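# Remove condenser, lay it down, stopper the flask

## Task

Lift the glass condenser out of the flask and set it lying on the bench, leave the clamp that held it in its open state, and seal the flask with the glass stopper so that the flask finishes standing upright. The stand is not fixed and all the glassware is breakable; any broken glass or a joint pushed in by force means the task is not achieved.

## Robot and tools

Robot: two arms, left_arm and right_arm, each ending in a two-finger gripper. A camera stand is fixed to the floor behind them. Calibrated base positions in the scene frame: left_arm (+0.029, +0.476, +0.022) m, right_arm (+0.023, -0.369, +0.022) m, both turned almost not at all about z.

Frames. Scene frame: origin at table-top height halfway between the nominal bases, +z up, +x out over the table, left_arm toward +y (not the same as image left/right). Each arm reports its gripper position (m), orientation quaternion wxyz and velocities (m/s, rad/s) in its own base frame; fixed cameras and the table use the scene frame. Printed values can be a few cm off, more at long reach. Gripper axes: fingers point along its +z and close along its y. The reported position sits between the closed pads, about 2 cm short of the tips; closing pushes the tips roughly 10 mm further along +z, mostly while the pads are over 40 mm apart.

execute_actions(actions, cameras). actions is a list of actions; each action is a list of up to 15 rows, one per 1/30 s step, and a short action repeats its final row to fill 15 steps. Every row has 14 numbers in [-1, 1]: left_arm dx, dy, dz, rx, ry, rz, opening, then right_arm the same seven, always both arms. dx..rz are offsets, not poses: measured in that arm's base axes from the arm's Hand target as it was when the action began (every row counts from that same start, not from the preceding row), turning about the Hand target position. Scale: 1.0 = 0.6 m or 180 degrees; rx, ry, rz form one rotation vector; a translation longer than 1.0 is cut down along its direction. Repeating an offset in a later action moves further. All six pose numbers 0 re-requests the current Hand target. opening is absolute: +1 fully open (0.084 m), -1 closed. Images return only for an empty actions list or when cameras names them ("all", names, [] for none; an unknown name voids the call).

move(target, speed, blend, opening_speed, blocking, cameras). target is one 14-number row as above, or up to 15 such rows; every row is an offset from the same starting Hand targets, not from the prior row. Each gripper goes in a straight line, taking the shorter rotation. speed: m/s, 0.002 to 1, default 0.25 (rotation up to twice that in rad/s), one value or one per target. blend: corner rounding in metres per target; 0 means stop at each target. opening_speed: rate of opening change per second on the -1..+1 scale, at least 0.2. blocking=false returns after about 0.5 s while the motion continues. Paths finish together, last at least 0.5 s and are cut at 10 s. No obstacle avoidance; grippers lag and overshoot, more when fast or stretched. Keep paths away from an arm's own base to avoid shoulder flips. Opening changes on later targets are applied on arrival with all arms paused. Result adds a move: line: done, off_target, moving, held, fault, plus limits=paced (pose clipped) or limits=held (steps withheld). Done means within 3 mm and 2 degrees; neither done nor off_target tells you about contact.

wait(seconds 0 to 10): the robot keeps its last command; a running move continues. stop: brakes a running move (needs distance). zoom_image(camera, region [x0,y0,x1,y1] in pixels, at most 504 by 504) enlarges part of the latest image of cam_head_left, cam_head_right, cam_left_wrist or cam_right_wrist (all 672x504). clear_fault(arm) clears a reported torque fault of left_arm or right_arm. finished_scene(scene) ends the scene with its number; irreversible.

Control details. Each step the commanded pose is clipped to within 70 mm and 16 degrees of the measured pose; Hand target shows the clipped command and next offsets start from it. A gripper may rest short; resend zeros or the missing offset. To stop pressing, command the target back beyond the gripper. Joint targets move at most 3.14 rad/s. Joint ranges (rad): waist and forearm roll and wrist roll ±6.283, shoulder ±2.304, elbow -4.224 to 0.061 (straight -2.803), wrist pitch ±2.164.

Gripping: grip_measured uses the opening scale; to hold, command clearly below it (lower squeezes harder, about 24 N per pad max). Tool commands shows current gripper commands; resend them to keep a gripper unchanged, since 0 is itself a command.

Results: joint positions and torques (positive toward larger angle, includes own weight, offset and noisy), velocities (omitted when within noise), motor temperatures, Wrist depth as 7x7 grids of mm (172-3000, '-' unknown; glass is seen through).

Avoid: contact torque above limits (waist, shoulder 57; elbow 47.5; forearm roll 25.6; wrist pitch 15.3; wrist roll 16.9 N m) causes a torque fault needing clear_fault; so does a motor stuck at its torque limit for 1 s or overloaded too long. Heat from holding, stretching or pushing: MOTOR HOT at 65 °C, brakes at 80 °C for 30-60 s. The clearance check may hold commands that bring arms close, but contact between arms, or one gripper squeezing the other's fingers, can fail the task. Do not drop or release moving parts, slam, strike fixed or heavy objects, let items fall or leave them off the table. Move slowly with the fragile glass and loose stand; occasional pushes may disturb loose objects.

Each tool is called as name(argument=value, ...), one argument or row to a line, values as JSON.

## Session

execute_actions(
  actions=[],
)

Scene clock: 0.00 s.
left_arm: end_effector_position=(+0.1164, -0.4869, +0.2795) grip_measured=+1.00 end_effector_quat_wxyz=(-0.526, +0.639, +0.530, +0.185) | right_arm: end_effector_position=(+0.3695, -0.4361, +0.3420) grip_measured=+1.00 end_effector_quat_wxyz=(+0.036, +0.894, -0.445, -0.017)
Joint positions: left_arm=[-1.299 -0.984 -1.738 -0.082 -1.934 -2.662 0.084] | right_arm=[-0.834 -0.377 -1.292 -0.1 -0.923 0.151 0.084]
Joint velocities: within noise
Joint torques (N m): no reading
Motor temperatures (°C): left_arm=[25 26 29 27 30 29] | right_arm=[25 26 29 28 32 31]
Wrist depth (mm): cam_left_wrist=[2405 458 499 506 2199 2165 2172 / 2556 2457 520 539 2364 2242 1028 / 2575 2624 2575 560 1054 963 832 / 2675 2851 2793 589 611 808 708 / 2483 2899 1134 897 627 667 615 / 2340 2793 856 746 630 594 536 / 2220 2457 736 654 583 529 481] | cam_right_wrist=[483 487 493 1468 1490 1499 1529 / 483 487 494 501 1480 1503 1519 / 480 485 492 498 505 510 1513 / 480 485 492 498 503 511 1513 / 479 484 490 498 502 510 516 / 480 484 490 496 501 509 516 / 476 482 488 496 501 508 514]
Hand target: left_arm +0.1164, -0.4869, +0.2795; -0.526, +0.639, +0.530, +0.185 | right_arm +0.3695, -0.4361, +0.3420; +0.036, +0.894, -0.445, -0.017
Tool commands: left_gripper/opening=+1.0 right_gripper/opening=+1.0

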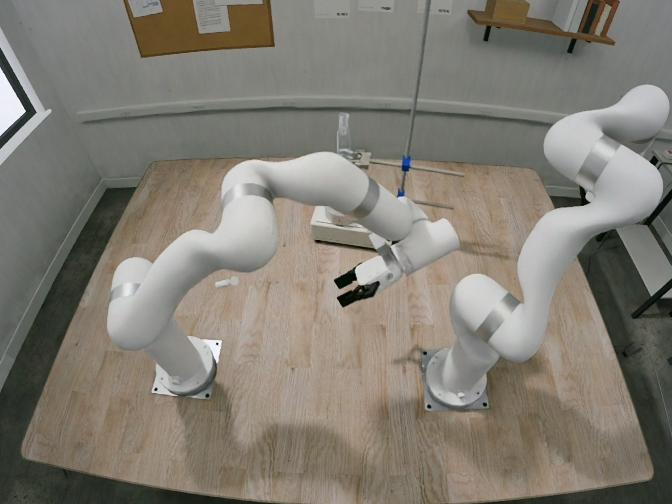

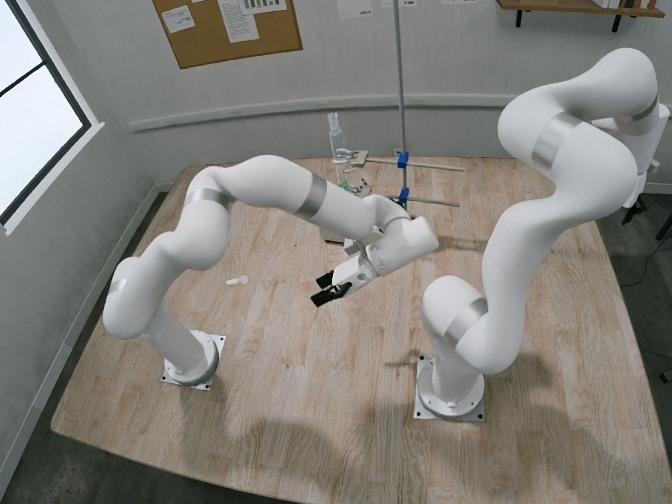

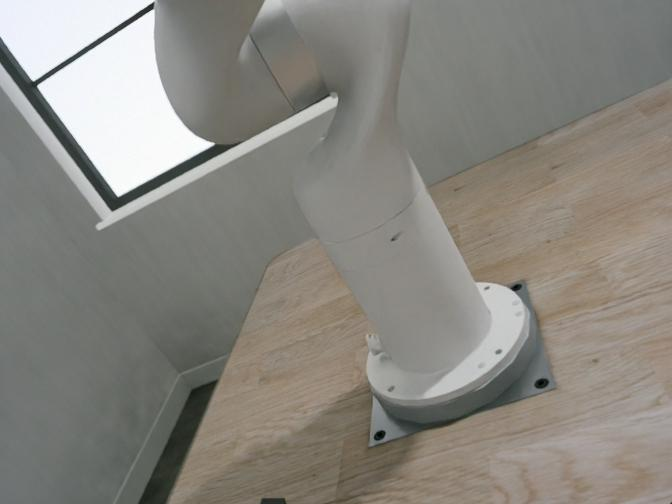

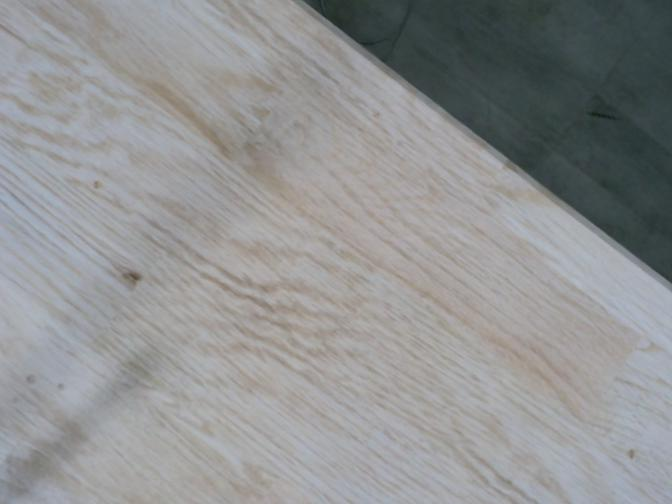

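zoom_image(
  camera="cam_head_right",
  region=[280, 90, 480, 260],
)

zoom_image(
  camera="cam_head_left",
  region=[280, 90, 480, 260],
)

zoom_image(
  camera="cam_head_left",
  region=[180, 250, 280, 320],
)

Scaled by 2.520 from the camera's 672x504 image, which has a finer 960x720 frame.

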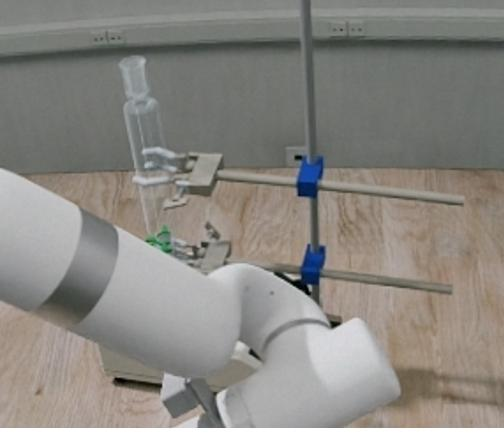

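Scaled by 2.520 from the camera's 672x504 image, which has a finer 960x720 frame.

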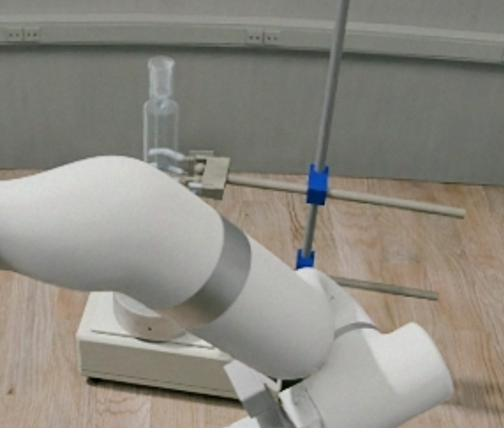

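Scaled by 5.040 from the camera's 672x504 image, which has a finer 960x720 frame.

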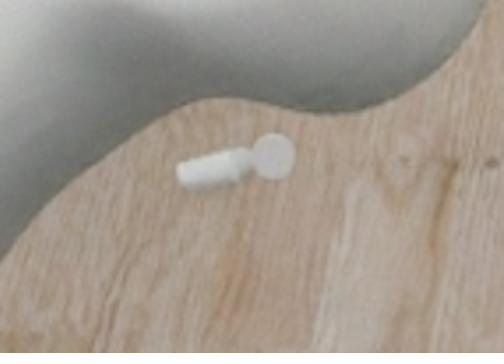

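move(
  target=[0.008, 0.09, 0.125, -0.362, -0.1015, 0, 1, 0,0,0,0,0,0,1],
  speed=0.2,
  cameras=["all"],
)

Scene clock: 9.23 s.
left_arm: end_effector_position=(+0.1212, -0.4329, +0.3545) grip_measured=+1.00 end_effector_quat_wxyz=(-0.015, +0.785, +0.619, -0.035) | right_arm: end_effector_position=(+0.3695, -0.4361, +0.3420) grip_measured=+1.00 end_effector_quat_wxyz=(+0.036, +0.894, -0.445, -0.017)
Joint positions: left_arm=[-1.257 -0.066 -0.948 -0.098 -0.888 -2.53 0.084] | right_arm=[-0.834 -0.377 -1.292 -0.1 -0.923 0.151 0.084]
Joint torques (N m): left_arm=[2.54 19.44 -19.26 0.01 1.17 0.39] | right_arm=[0.5 39.43 -16.95 0.37 0.21 0.14]
Wrist depth (mm): cam_left_wrist=[517 514 510 504 498 492 487 / 519 515 511 505 499 493 489 / 522 518 510 506 500 496 491 / 526 518 515 508 502 496 493 / 528 523 515 511 506 498 496 / 529 524 519 512 508 501 498 / 531 524 519 515 507 504 497] | cam_right_wrist=[482 489 494 1468 1487 1499 1526 / 481 487 492 500 1480 1506 1519 / 479 486 492 499 505 511 1533 / 481 484 491 499 504 512 1519 / 480 485 491 498 503 509 514 / 478 484 489 497 503 508 514 / 477 482 488 496 501 508 514]
Hand target: left_arm +0.1212, -0.4329, +0.3545; -0.015, +0.785, +0.619, -0.035 | right_arm +0.3695, -0.4361, +0.3420; +0.036, +0.894, -0.445, -0.017
Off the commanded pose: left_arm 0.000 m, 0 deg | right_arm 0.000 m, 0 deg.
move: done

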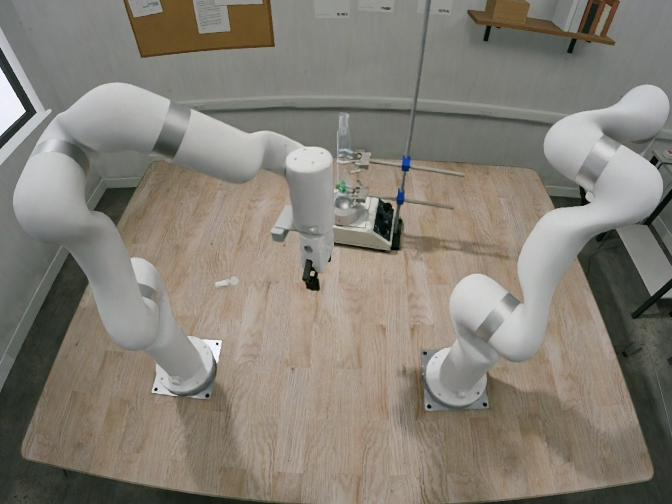

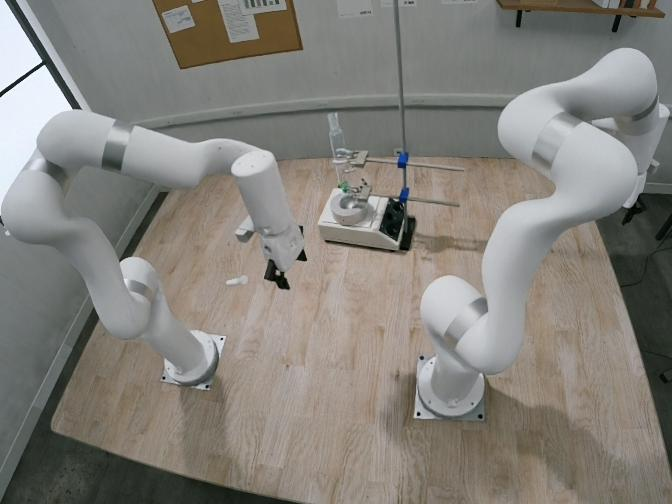

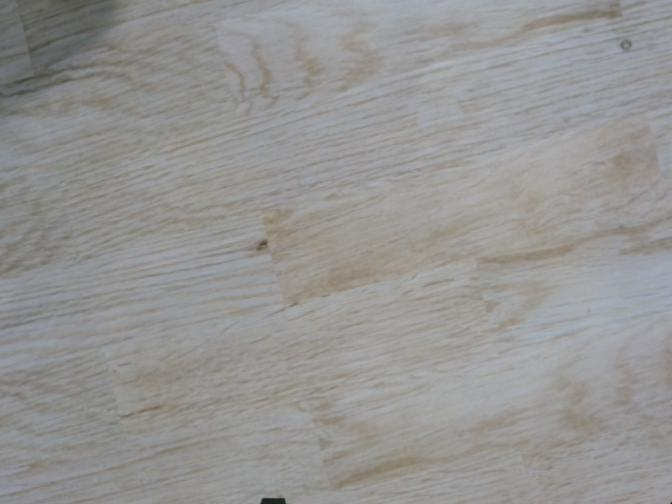

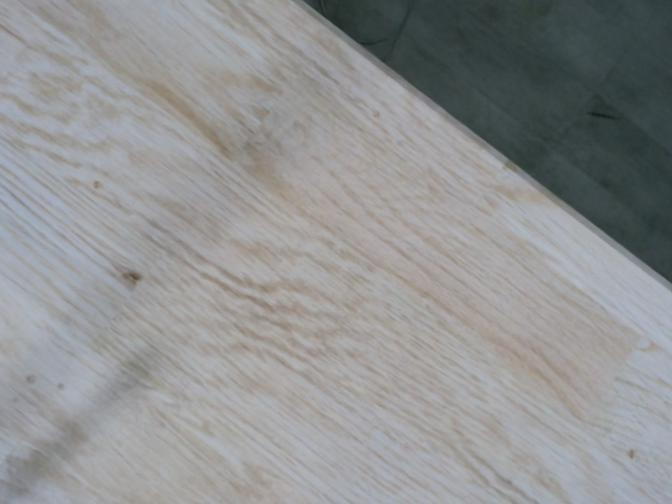

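zoom_image(
  camera="cam_head_right",
  region=[290, 90, 480, 260],
)

zoom_image(
  camera="cam_head_left",
  region=[310, 90, 480, 260],
)

zoom_image(
  camera="cam_head_right",
  region=[310, 160, 390, 240],
)

Scaled by 2.653 from the camera's 672x504 image, which has a finer 960x720 frame.

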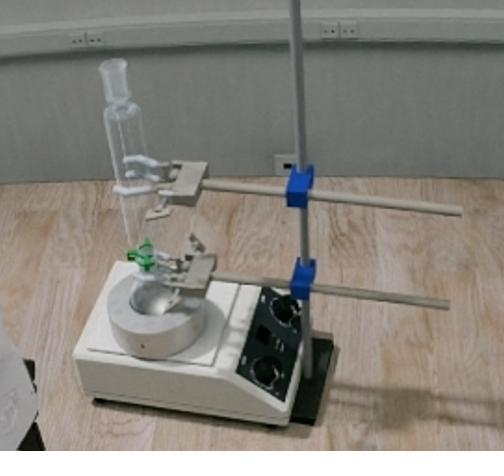

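Scaled by 2.965 from the camera's 672x504 image, which has a finer 960x720 frame.

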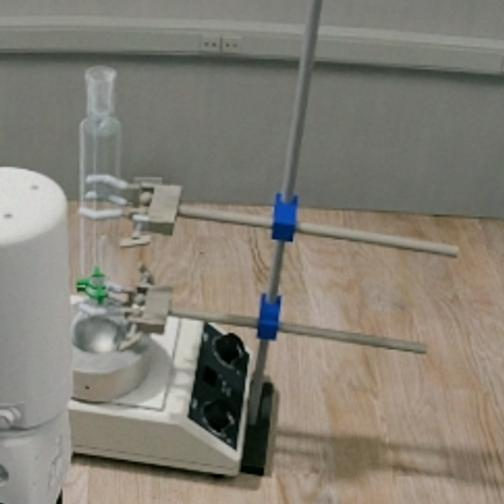

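Scaled by 6.300 from the camera's 672x504 image, which has a finer 960x720 frame.

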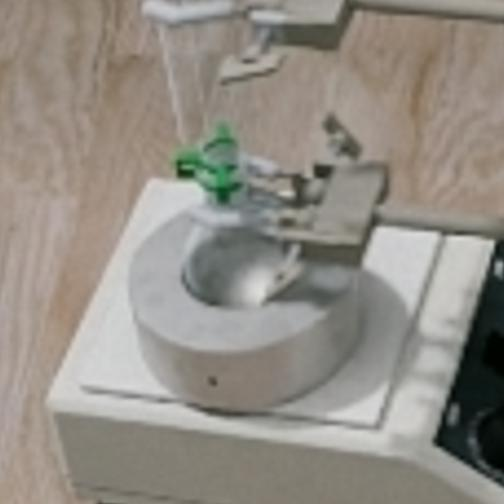

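move(
  target=[0.498, 0.595, 0.126, 0.044, -0.532, -0.640, 1, 0,0,0,0,0,0,1],
  speed=0.3,
  cameras=["all"],
)

Scene clock: 17.10 s.
left_arm: end_effector_position=(+0.4200, -0.0759, +0.4301) grip_measured=+1.00 end_effector_quat_wxyz=(+0.312, +0.683, -0.411, +0.517) | right_arm: end_effector_position=(+0.3695, -0.4361, +0.3420) grip_measured=+1.00 end_effector_quat_wxyz=(+0.036, +0.894, -0.445, -0.017)
Joint positions: left_arm=[0.403 0.09 -0.54 1.669 1.302 -0.654 0.084] | right_arm=[-0.834 -0.377 -1.292 -0.1 -0.923 0.151 0.084]
Joint torques (N m): left_arm=[0.71 8.82 -24.28 -0.55 2.05 0.45] | right_arm=[0.35 38.71 -17.12 0.99 0.22 0.03]
Wrist depth (mm): cam_left_wrist=[1706 2062 2372 - - - 2923 / 1767 1898 2414 - - - - / 1776 2087 2595 - - - - / 1823 2132 2624 - - - - / 1776 2119 2706 1458 1345 1458 - / 1893 2172 1186 1166 653 1094 1164 / 1872 937 931 940 654 932 929] | cam_right_wrist=[483 487 493 1465 1499 1506 1526 / 482 487 493 499 1483 1499 1526 / 480 485 493 498 505 512 1526 / 481 485 493 498 504 510 1526 / 478 484 490 499 503 509 515 / 478 482 489 496 502 509 513 / 477 483 488 496 501 507 513]
Hand target: left_arm +0.4200, -0.0759, +0.4301; +0.312, +0.683, -0.411, +0.517 | right_arm +0.3695, -0.4361, +0.3420; +0.036, +0.894, -0.445, -0.017
Off the commanded pose: left_arm 0.000 m, 0 deg | right_arm 0.000 m, 0 deg.
move: done

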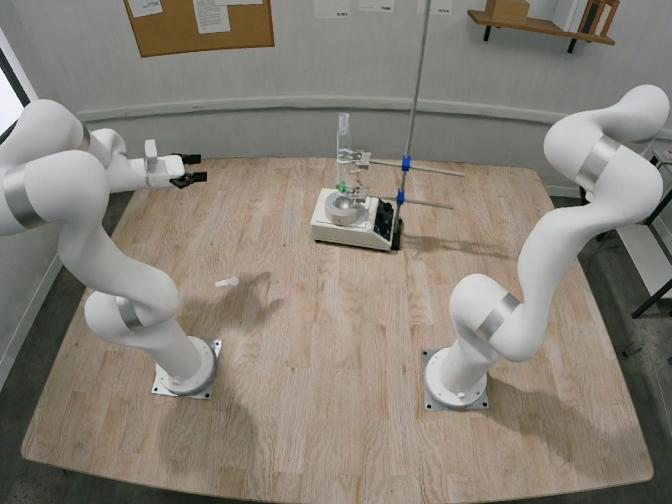

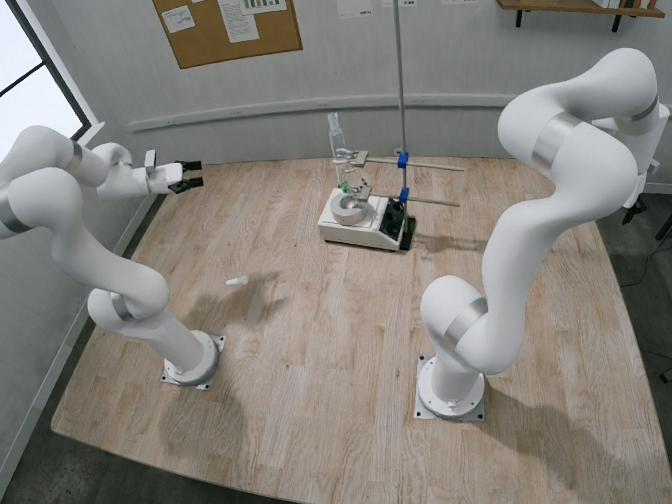

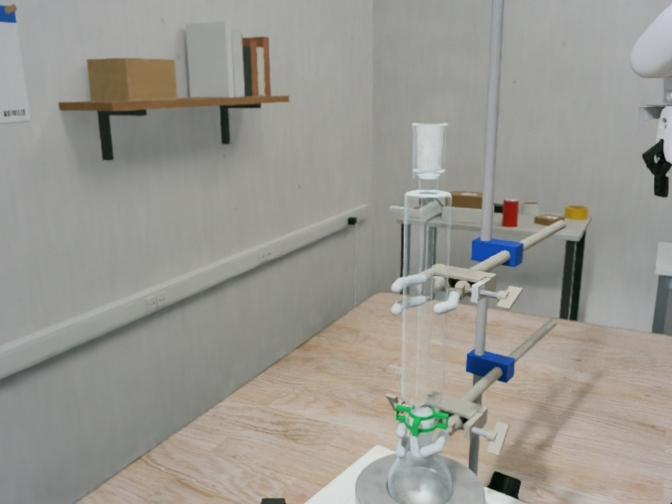

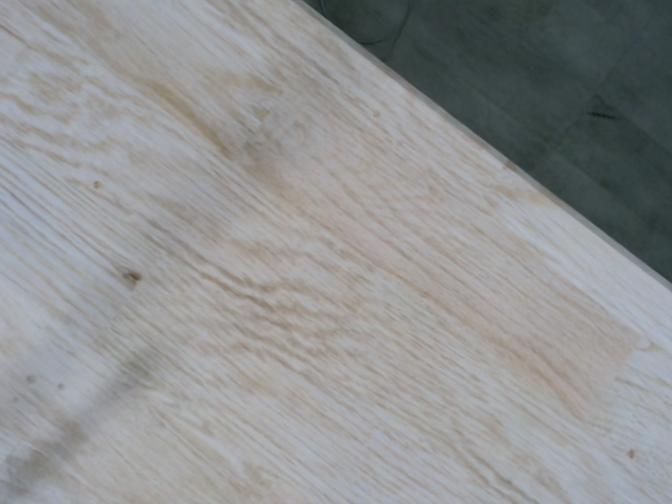

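Very useful view. Zoom in.

zoom_image(
  camera="cam_left_wrist",
  region=[360, 230, 560, 380],
)

zoom_image(
  camera="cam_left_wrist",
  region=[350, 354, 550, 504],
)

zoom_image(
  camera="cam_left_wrist",
  region=[360, 100, 560, 250],
)

Scaled by 2.520 from the camera's 672x504 image, which has a finer 960x720 frame.

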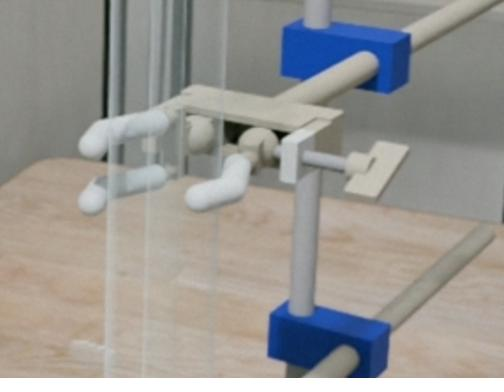

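Scaled by 2.520 from the camera's 672x504 image, which has a finer 960x720 frame.

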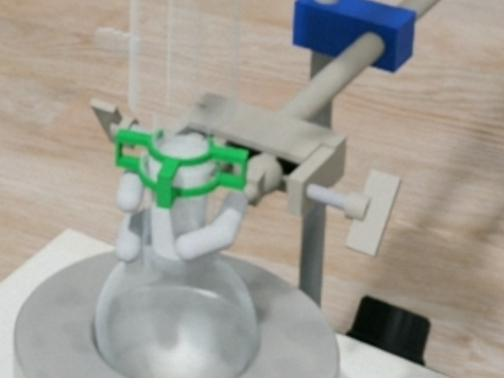

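Scaled by 2.520 from the camera's 672x504 image, which has a finer 960x720 frame.

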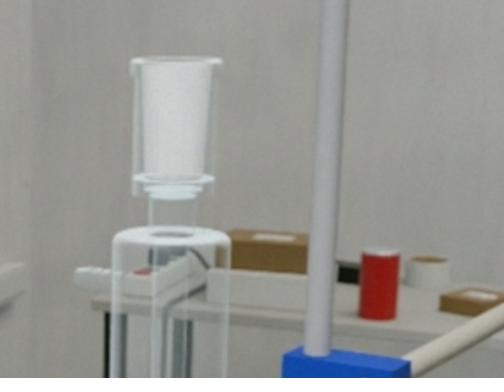

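move(
  target=[0,0,0,0,0,0,-1, 0,0,0,0,0,0,1],
  cameras=["cam_left_wrist"],
)

Scene clock: 19.77 s.
left_arm: end_effector_position=(+0.4200, -0.0759, +0.4301) grip_measured=-1.00 end_effector_quat_wxyz=(+0.312, +0.683, -0.411, +0.517) | right_arm: end_effector_position=(+0.3695, -0.4361, +0.3420) grip_measured=+1.00 end_effector_quat_wxyz=(+0.036, +0.894, -0.445, -0.017)
Joint positions: left_arm=[0.403 0.09 -0.54 1.669 1.302 -0.654 0] | right_arm=[-0.834 -0.377 -1.292 -0.1 -0.923 0.151 0.084]
Joint torques (N m): left_arm=[2.09 9.47 -24.72 -0.88 1.15 0.29] | right_arm=[0.56 39.39 -17.06 1.03 0.21 0.01]
Wrist depth (mm): cam_left_wrist=[1758 2020 2397 - - - 2973 / 1758 1898 2422 - - - - / 1790 2087 2575 - - - - / 1833 2158 2664 - - - - / 1799 2178 2696 1458 1330 1462 - / 1862 2172 1180 1180 655 1100 1157 / 1833 937 932 929 657 920 929] | cam_right_wrist=[482 487 494 1471 1487 1506 1519 / 482 488 493 500 1483 1496 1519 / 481 486 492 499 505 511 1516 / 481 486 492 498 502 511 1506 / 479 484 491 496 502 508 516 / 478 483 489 497 502 508 515 / 479 483 488 494 501 508 514]
Hand target: left_arm +0.4200, -0.0759, +0.4301; +0.312, +0.683, -0.411, +0.517 | right_arm +0.3695, -0.4361, +0.3420; +0.036, +0.894, -0.445, -0.017
Off the commanded pose: left_arm 0.000 m, 0 deg | right_arm 0.000 m, 0 deg.
move: done
Images, in order (width x height): cam_left_wrist 672x504.

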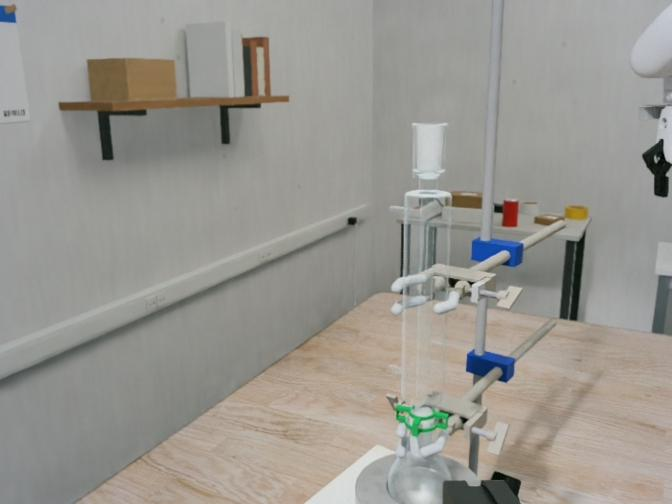

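move(
  target=[0.11768,0.0623,0,0,0,0,-1, 0,0,0,0,0,0,1],
  cameras=["cam_left_wrist"],
)

zoom_image(
  camera="cam_left_wrist",
  region=[440, 230, 640, 380],
)

zoom_image(
  camera="cam_left_wrist",
  region=[440, 354, 640, 504],
)

zoom_image(
  camera="cam_left_wrist",
  region=[440, 100, 640, 250],
)

Scene clock: 22.50 s.
left_arm: end_effector_position=(+0.4906, -0.0385, +0.4301) grip_measured=-1.00 end_effector_quat_wxyz=(+0.312, +0.683, -0.411, +0.517) | right_arm: end_effector_position=(+0.3695, -0.4361, +0.3420) grip_measured=+1.00 end_effector_quat_wxyz=(+0.036, +0.894, -0.445, -0.017)
Joint positions: left_arm=[0.419 -0.113 -0.745 1.683 1.311 -0.656 0] | right_arm=[-0.834 -0.377 -1.292 -0.1 -0.923 0.151 0.084]
Joint torques (N m): left_arm=[-1.52 14.72 -23.93 -0.01 2.09 -0.36] | right_arm=[0.44 38.13 -16.76 0.37 0.33 0.16]
Wrist depth (mm): cam_left_wrist=[1669 1957 2165 - - - - / 1681 1838 2286 - - - - / 1719 2026 2519 - - - - / 1754 2080 2465 - - 2644 - / 1706 2008 2547 - 1455 1449 1452 / 1745 2165 2397 1101 1170 770 1164 / 1838 2087 937 934 799 656 924] | cam_right_wrist=[483 489 495 1471 1483 1513 1533 / 482 488 493 501 1483 1506 1519 / 481 486 494 499 505 512 1516 / 480 485 491 498 505 510 1513 / 479 484 491 498 502 509 516 / 479 484 489 496 503 509 513 / 479 483 489 496 502 507 515]
Hand target: left_arm +0.4906, -0.0385, +0.4301; +0.312, +0.683, -0.411, +0.517 | right_arm +0.3695, -0.4361, +0.3420; +0.036, +0.894, -0.445, -0.017
Off the commanded pose: left_arm 0.000 m, 0 deg | right_arm 0.000 m, 0 deg.
move: done
Images, in order (width x height): cam_left_wrist 672x504.

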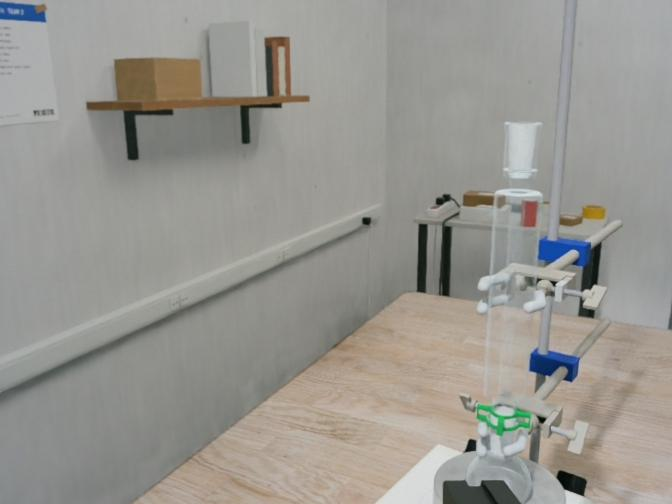

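Scaled by 2.520 from the camera's 672x504 image, which has a finer 960x720 frame.

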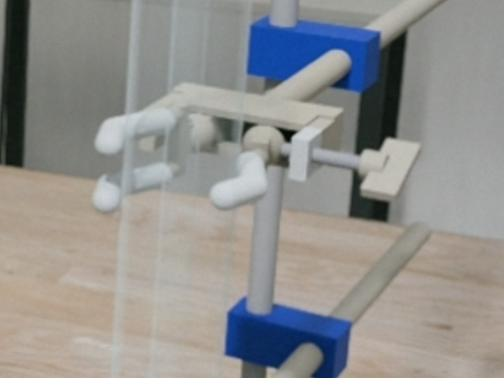

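Scaled by 2.520 from the camera's 672x504 image, which has a finer 960x720 frame.

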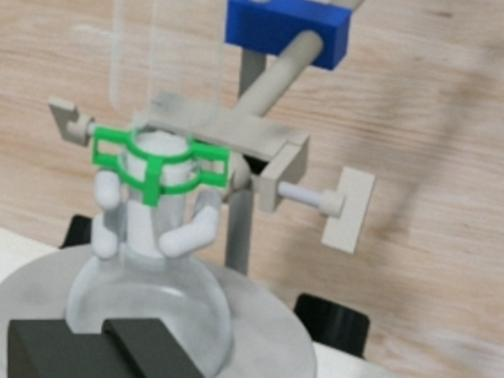

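Scaled by 2.520 from the camera's 672x504 image, which has a finer 960x720 frame.

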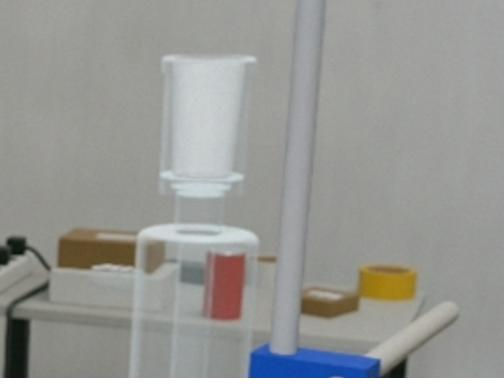

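move(
  target=[0.1823,-0.4292,-0.3967,-0.0854,-0.0216,-0.1537,1, 0,0,0,0,0,0,1],
  cameras=["cam_left_wrist","cam_head_left"],
)

zoom_image(
  camera="cam_left_wrist",
  region=[300, 310, 500, 460],
)

zoom_image(
  camera="cam_left_wrist",
  region=[300, 80, 560, 275],
)

Scene clock: 33.63 s.
left_arm: end_effector_position=(+0.6000, -0.2960, +0.1921) grip_measured=+1.00 end_effector_quat_wxyz=(+0.500, +0.500, -0.500, +0.500) | right_arm: end_effector_position=(+0.3695, -0.4361, +0.3420) grip_measured=+1.00 end_effector_quat_wxyz=(+0.036, +0.894, -0.445, -0.017)
Joint positions: left_arm=[-0.086 -1.049 -1.335 1.488 1.546 -0.284 0.084] | right_arm=[-0.834 -0.377 -1.292 -0.1 -0.923 0.151 0.084]
Joint torques (N m): left_arm=[-3.96 33.9 -18.82 0.7 2.26 -0.45] | right_arm=[1.29 39.1 -16.25 1.1 0.29 0.09]
Wrist depth (mm): cam_left_wrist=[2816 - - - 1032 - - / 2839 - - - 361 - - / 2899 - - - 1071 - - / 2828 - - - - - - / 2839 - - - - - - / 2634 - 1184 1043 321 1160 1155 / 858 851 853 935 359 839 839] | cam_right_wrist=[482 489 494 1468 1496 1503 1516 / 482 486 493 500 1477 1496 1526 / 481 487 493 499 504 511 1513 / 481 486 491 498 503 510 1509 / 480 484 491 498 503 510 515 / 479 484 490 496 502 509 514 / 477 482 489 496 501 508 514]
Hand target: left_arm +0.6000, -0.2961, +0.1921; +0.500, +0.500, -0.500, +0.500 | right_arm +0.3695, -0.4361, +0.3420; +0.036, +0.894, -0.445, -0.017
Off the commanded pose: left_arm 0.000 m, 0 deg | right_arm 0.000 m, 0 deg.
move: done
Images, in order (width x height): cam_head_left 672x504, cam_left_wrist 672x504.

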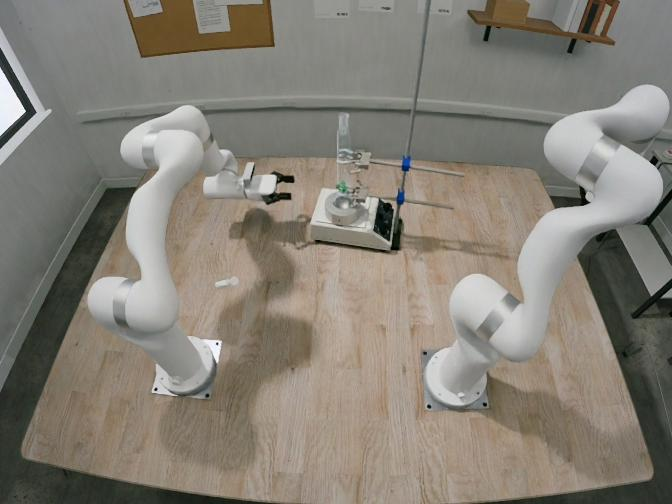

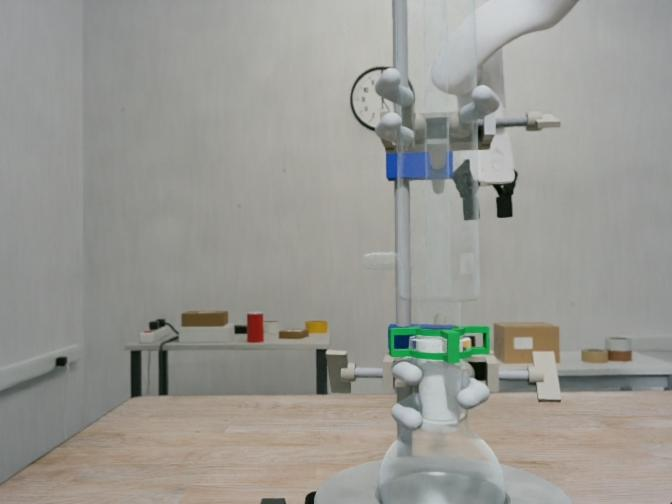

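Scaled by 2.520 from the camera's 672x504 image, which has a finer 960x720 frame.

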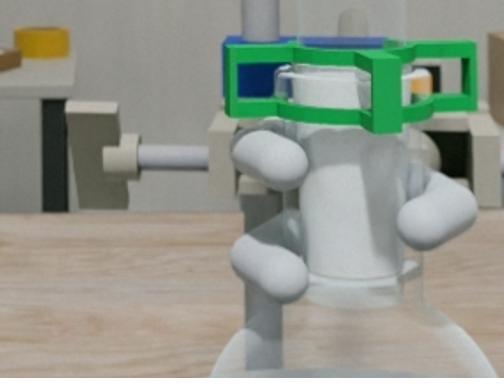

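Scaled by 1.938 from the camera's 672x504 image, which has a finer 960x720 frame.

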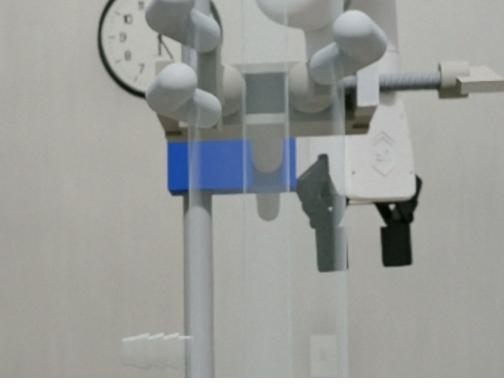

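move(
  target=[0,0,0,0,0,0,1, 0.1508,0.6435,0.13,-0.093,-0.2428,0.2884,-1],
  cameras=["cam_right_wrist","cam_head_right"],
)

Scene clock: 41.47 s.
left_arm: end_effector_position=(+0.6000, -0.2961, +0.1921) grip_measured=+1.00 end_effector_quat_wxyz=(+0.500, +0.500, -0.500, +0.500) | right_arm: end_effector_position=(+0.4600, -0.0500, +0.4200) grip_measured=-1.00 end_effector_quat_wxyz=(+0.001, +0.924, +0.000, +0.382)
Joint positions: left_arm=[-0.086 -1.049 -1.335 1.488 1.546 -0.284 0.084] | right_arm=[-0.172 0.366 -0.562 0.678 -0.192 -0.791 0]
Joint torques (N m): left_arm=[-5.05 34.35 -19.46 0.08 1.08 -0.55] | right_arm=[-1.82 14.88 -16.17 2.02 0.37 -0.06]
Wrist depth (mm): cam_left_wrist=[2935 - - - - 686 - / 2899 - - - 375 - - / 2935 - - - - - - / 2948 - - - - - - / 2805 - - - - - - / 2644 - 1194 1046 321 1168 1160 / 855 852 848 935 360 839 837] | cam_right_wrist=[1604 1611 1622 1626 1630 1622 1622 / 1838 1842 1857 1857 1862 1857 1857 / 2020 2002 1996 2026 2032 2020 2020 / 841 845 845 847 843 849 850 / 765 771 770 769 771 774 772 / 703 705 705 708 706 706 705 / 239 240 233 636 638 637 637]
Hand target: left_arm +0.6000, -0.2961, +0.1921; +0.500, +0.500, -0.500, +0.500 | right_arm +0.4599, -0.0500, +0.4200; +0.000, +0.924, +0.000, +0.383
Off the commanded pose: left_arm 0.000 m, 0 deg | right_arm 0.000 m, 0 deg.
move: done
Images, in order (width x height): cam_head_right 672x504, cam_right_wrist 672x504.

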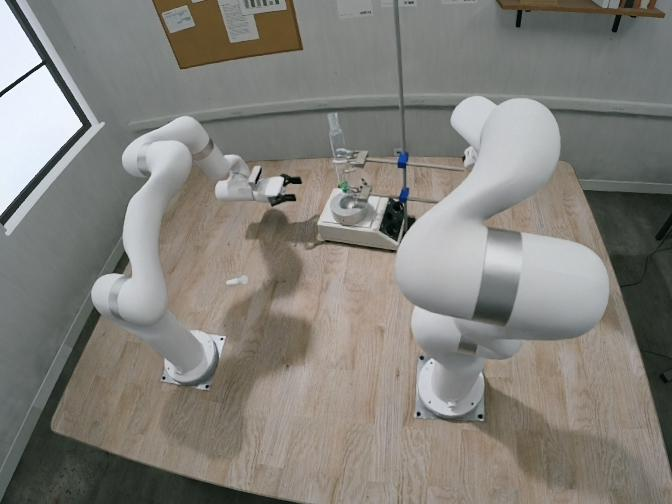

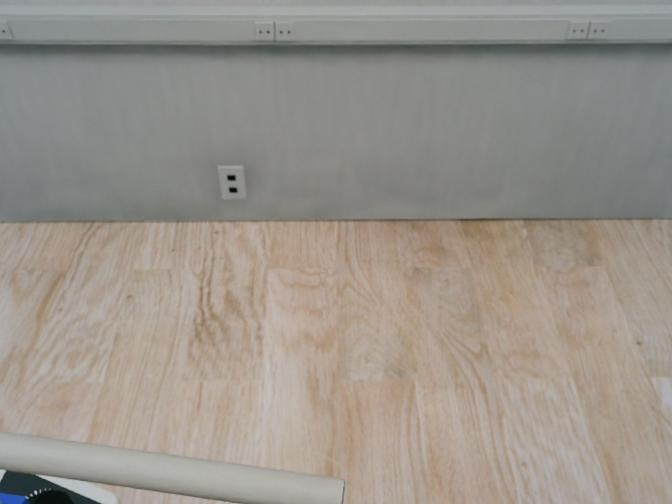

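move(
  target=[0,0,0,0,0,0,1, -0.107,0.601,-0.2367,0,-0.25,0,-1],
  cameras=["cam_right_wrist","cam_head_right"],
)

zoom_image(
  camera="cam_right_wrist",
  region=[200, 300, 400, 450],
)

Scene clock: 44.87 s.
left_arm: end_effector_position=(+0.6000, -0.2961, +0.1921) grip_measured=+1.00 end_effector_quat_wxyz=(+0.500, +0.500, -0.500, +0.500) | right_arm: end_effector_position=(+0.3957, +0.3106, +0.2780) grip_measured=-1.00 end_effector_quat_wxyz=(+0.000, +0.707, +0.000, +0.707)
Joint positions: left_arm=[-0.086 -1.049 -1.335 1.488 1.546 -0.284 0.084] | right_arm=[1.118 -0.517 -0.523 1.118 1.568 -0.006 0]
Joint torques (N m): left_arm=[-4.05 34.65 -20.3 -0.09 1.24 -0.31] | right_arm=[4.8 28.24 -10.72 0.73 2.92 0.41]
Wrist depth (mm): cam_left_wrist=[2935 - - - - - - / 2874 - - - 516 - - / 2886 - - - - - - / 2899 - - - - - - / 2851 - - - - - - / 2685 - 1188 1048 321 1160 1164 / 857 853 845 931 359 833 833] | cam_right_wrist=[1719 1723 1732 1732 1728 1741 1741 / 1702 1723 1715 1736 1728 1728 1745 / 1719 1723 1723 1719 1741 1732 1723 / 1702 1728 1719 341 1741 1745 1719 / 1706 1723 1728 1728 1723 1745 1719 / 1711 1719 1715 1723 1732 1711 1728 / 1677 1681 1661 1665 1661 1673 1665]
Hand target: left_arm +0.6000, -0.2961, +0.1921; +0.500, +0.500, -0.500, +0.500 | right_arm +0.3957, +0.3106, +0.2780; +0.000, +0.707, +0.000, +0.707
Off the commanded pose: left_arm 0.000 m, 0 deg | right_arm 0.000 m, 0 deg.
move: done
Images, in order (width x height): cam_head_right 672x504, cam_right_wrist 672x504.

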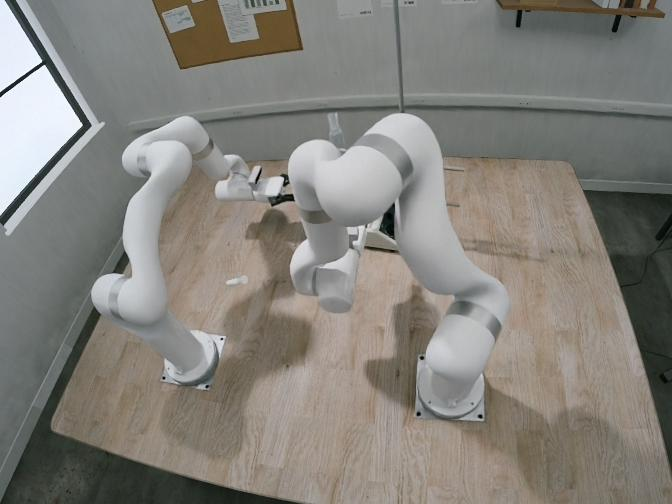

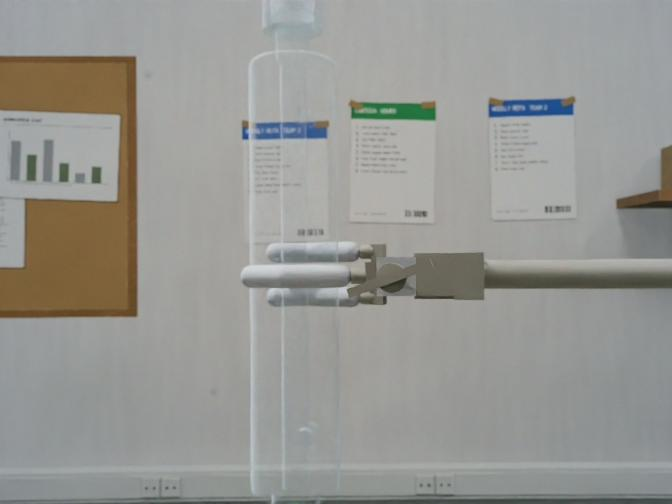

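Scaled by 2.520 from the camera's 672x504 image, which has a finer 960x720 frame.

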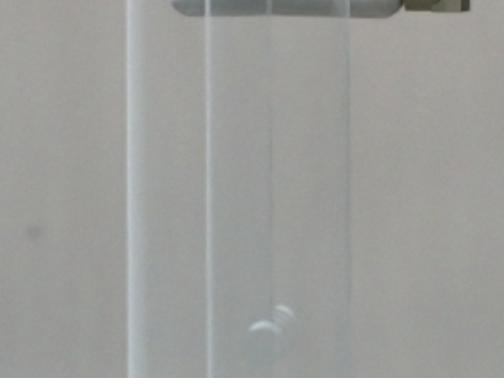

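move(
  target=[0,0,0,0,0,0,1, 0,0,-0.1667,0,0,0,-1],
  cameras=["cam_right_wrist"],
)

zoom_image(
  camera="cam_right_wrist",
  region=[200, 260, 400, 410],
)

Scene clock: 47.07 s.
left_arm: end_effector_position=(+0.6000, -0.2961, +0.1921) grip_measured=+1.00 end_effector_quat_wxyz=(+0.500, +0.500, -0.500, +0.500) | right_arm: end_effector_position=(+0.3957, +0.3106, +0.1780) grip_measured=-1.00 end_effector_quat_wxyz=(+0.000, +0.707, +0.000, +0.707)
Joint positions: left_arm=[-0.086 -1.049 -1.335 1.488 1.546 -0.284 0.084] | right_arm=[1.118 -0.834 -0.621 1.127 1.664 0.192 0]
Joint torques (N m): left_arm=[-4.7 34.45 -19.52 0.19 1.18 -0.61] | right_arm=[-0.96 32.92 -7.13 1.35 3.01 0.33]
Wrist depth (mm): cam_left_wrist=[2839 - - - - - - / 2923 - - - 516 - - / 2886 - - - - - - / 2805 - - - - - - / 2886 - - - - - - / 2634 - 1188 1043 322 1160 1158 / 855 853 855 936 357 839 837] | cam_right_wrist=[1723 1732 - 297 281 303 299 / 1706 1723 1732 1723 1736 1754 1732 / 1715 1728 1732 1749 1723 1728 1736 / 1723 1715 1728 1711 1732 1736 1732 / 1719 1723 1728 1723 1715 1732 1732 / 1723 1706 1677 311 298 1665 1681 / 1715 1665 351 353 1665 1673 1661]
Hand target: left_arm +0.6000, -0.2961, +0.1921; +0.500, +0.500, -0.500, +0.500 | right_arm +0.3957, +0.3106, +0.1779; +0.000, +0.707, +0.000, +0.707
Off the commanded pose: left_arm 0.000 m, 0 deg | right_arm 0.000 m, 0 deg.
move: done
Images, in order (width x height): cam_right_wrist 672x504.

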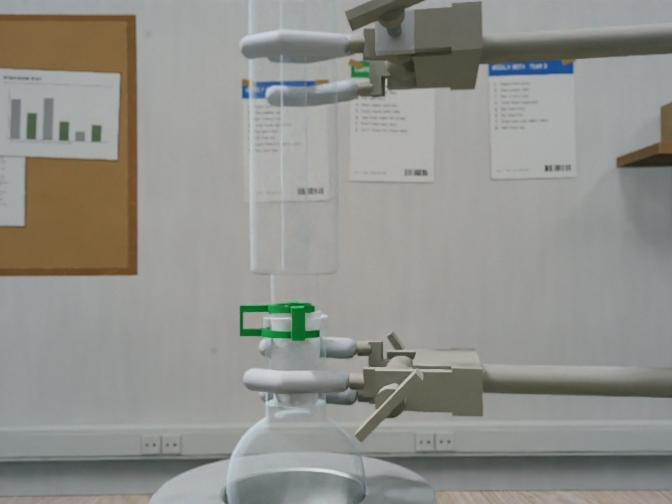

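Scaled by 2.520 from the camera's 672x504 image, which has a finer 960x720 frame.

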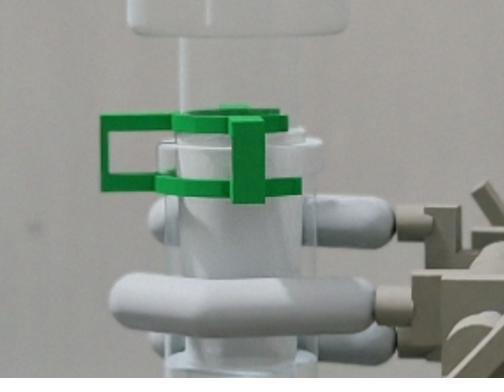

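move(
  target=[0,-0.13333,0,0,0,0,1, 0,0,0,0,0,0,-1],
  cameras=["cam_left_wrist", "cam_right_wrist"],
  speed=0.15,
)

zoom_image(
  camera="cam_left_wrist",
  region=[350, 330, 550, 480],
)

zoom_image(
  camera="cam_right_wrist",
  region=[0, 260, 320, 500],
)

Scene clock: 49.80 s.
left_arm: end_effector_position=(+0.6000, -0.3760, +0.1921) grip_measured=+1.00 end_effector_quat_wxyz=(+0.500, +0.500, -0.500, +0.500) | right_arm: end_effector_position=(+0.3957, +0.3106, +0.1779) grip_measured=-1.00 end_effector_quat_wxyz=(+0.000, +0.707, +0.000, +0.707)
Joint positions: left_arm=[-0.216 -1.067 -1.377 1.365 1.505 -0.301 0.084] | right_arm=[1.118 -0.834 -0.621 1.127 1.664 0.192 0]
Joint torques (N m): left_arm=[-3.91 34.26 -20.54 -0.28 0.56 -0.49] | right_arm=[-2.52 33.32 -7.19 0.89 2.63 -0.1]
Wrist depth (mm): cam_left_wrist=[2886 - - - - - - / 2863 - - - 299 - - / 2948 - - - - - - / 2816 - - - - - - / 2793 - - - - - - / 2644 2364 - - 227 283 1155 / 855 859 847 843 243 832 840] | cam_right_wrist=[1723 1728 - 297 281 303 299 / 1719 1715 1728 1711 1728 1749 1736 / 1711 1728 1732 1719 1728 1741 1732 / 1706 1706 1728 1728 1732 1723 1736 / 1728 1719 1715 1723 1732 1732 1745 / 381 1673 1673 312 298 1661 1677 / 1715 1661 350 353 1661 1673 1669]
Hand target: left_arm +0.6000, -0.3761, +0.1921; +0.500, +0.500, -0.500, +0.500 | right_arm +0.3957, +0.3106, +0.1779; +0.000, +0.707, +0.000, +0.707
Off the commanded pose: left_arm 0.000 m, 0 deg | right_arm 0.000 m, 0 deg.
move: done
Images, in order (width x height): cam_left_wrist 672x504, cam_right_wrist 672x504.

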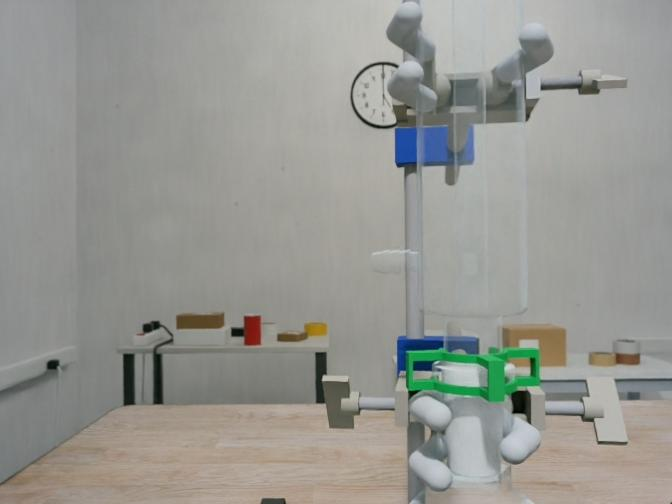

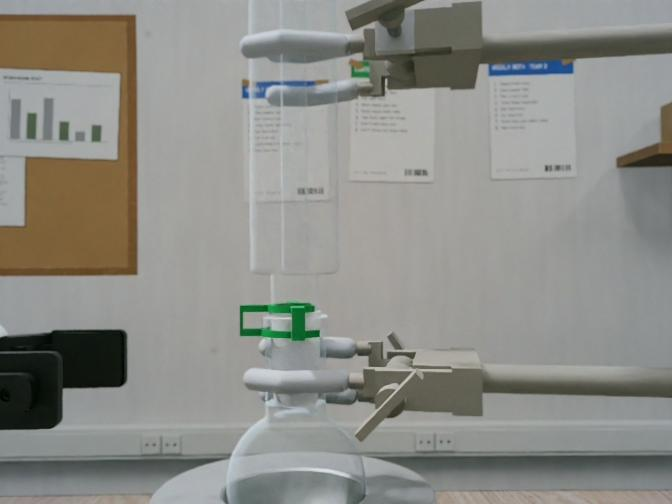

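Scaled by 2.520 from the camera's 672x504 image, which has a finer 960x720 frame.

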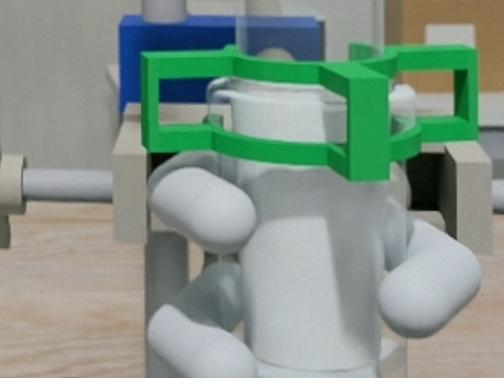

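Scaled by 1.575 from the camera's 672x504 image, which has a finer 960x720 frame.

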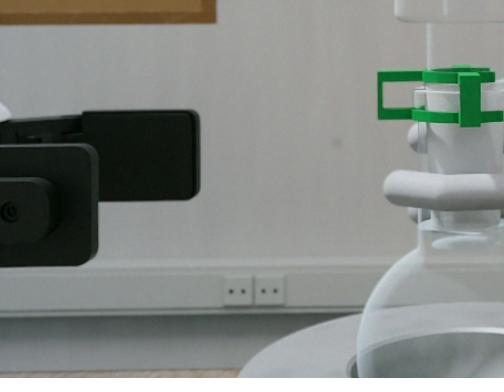

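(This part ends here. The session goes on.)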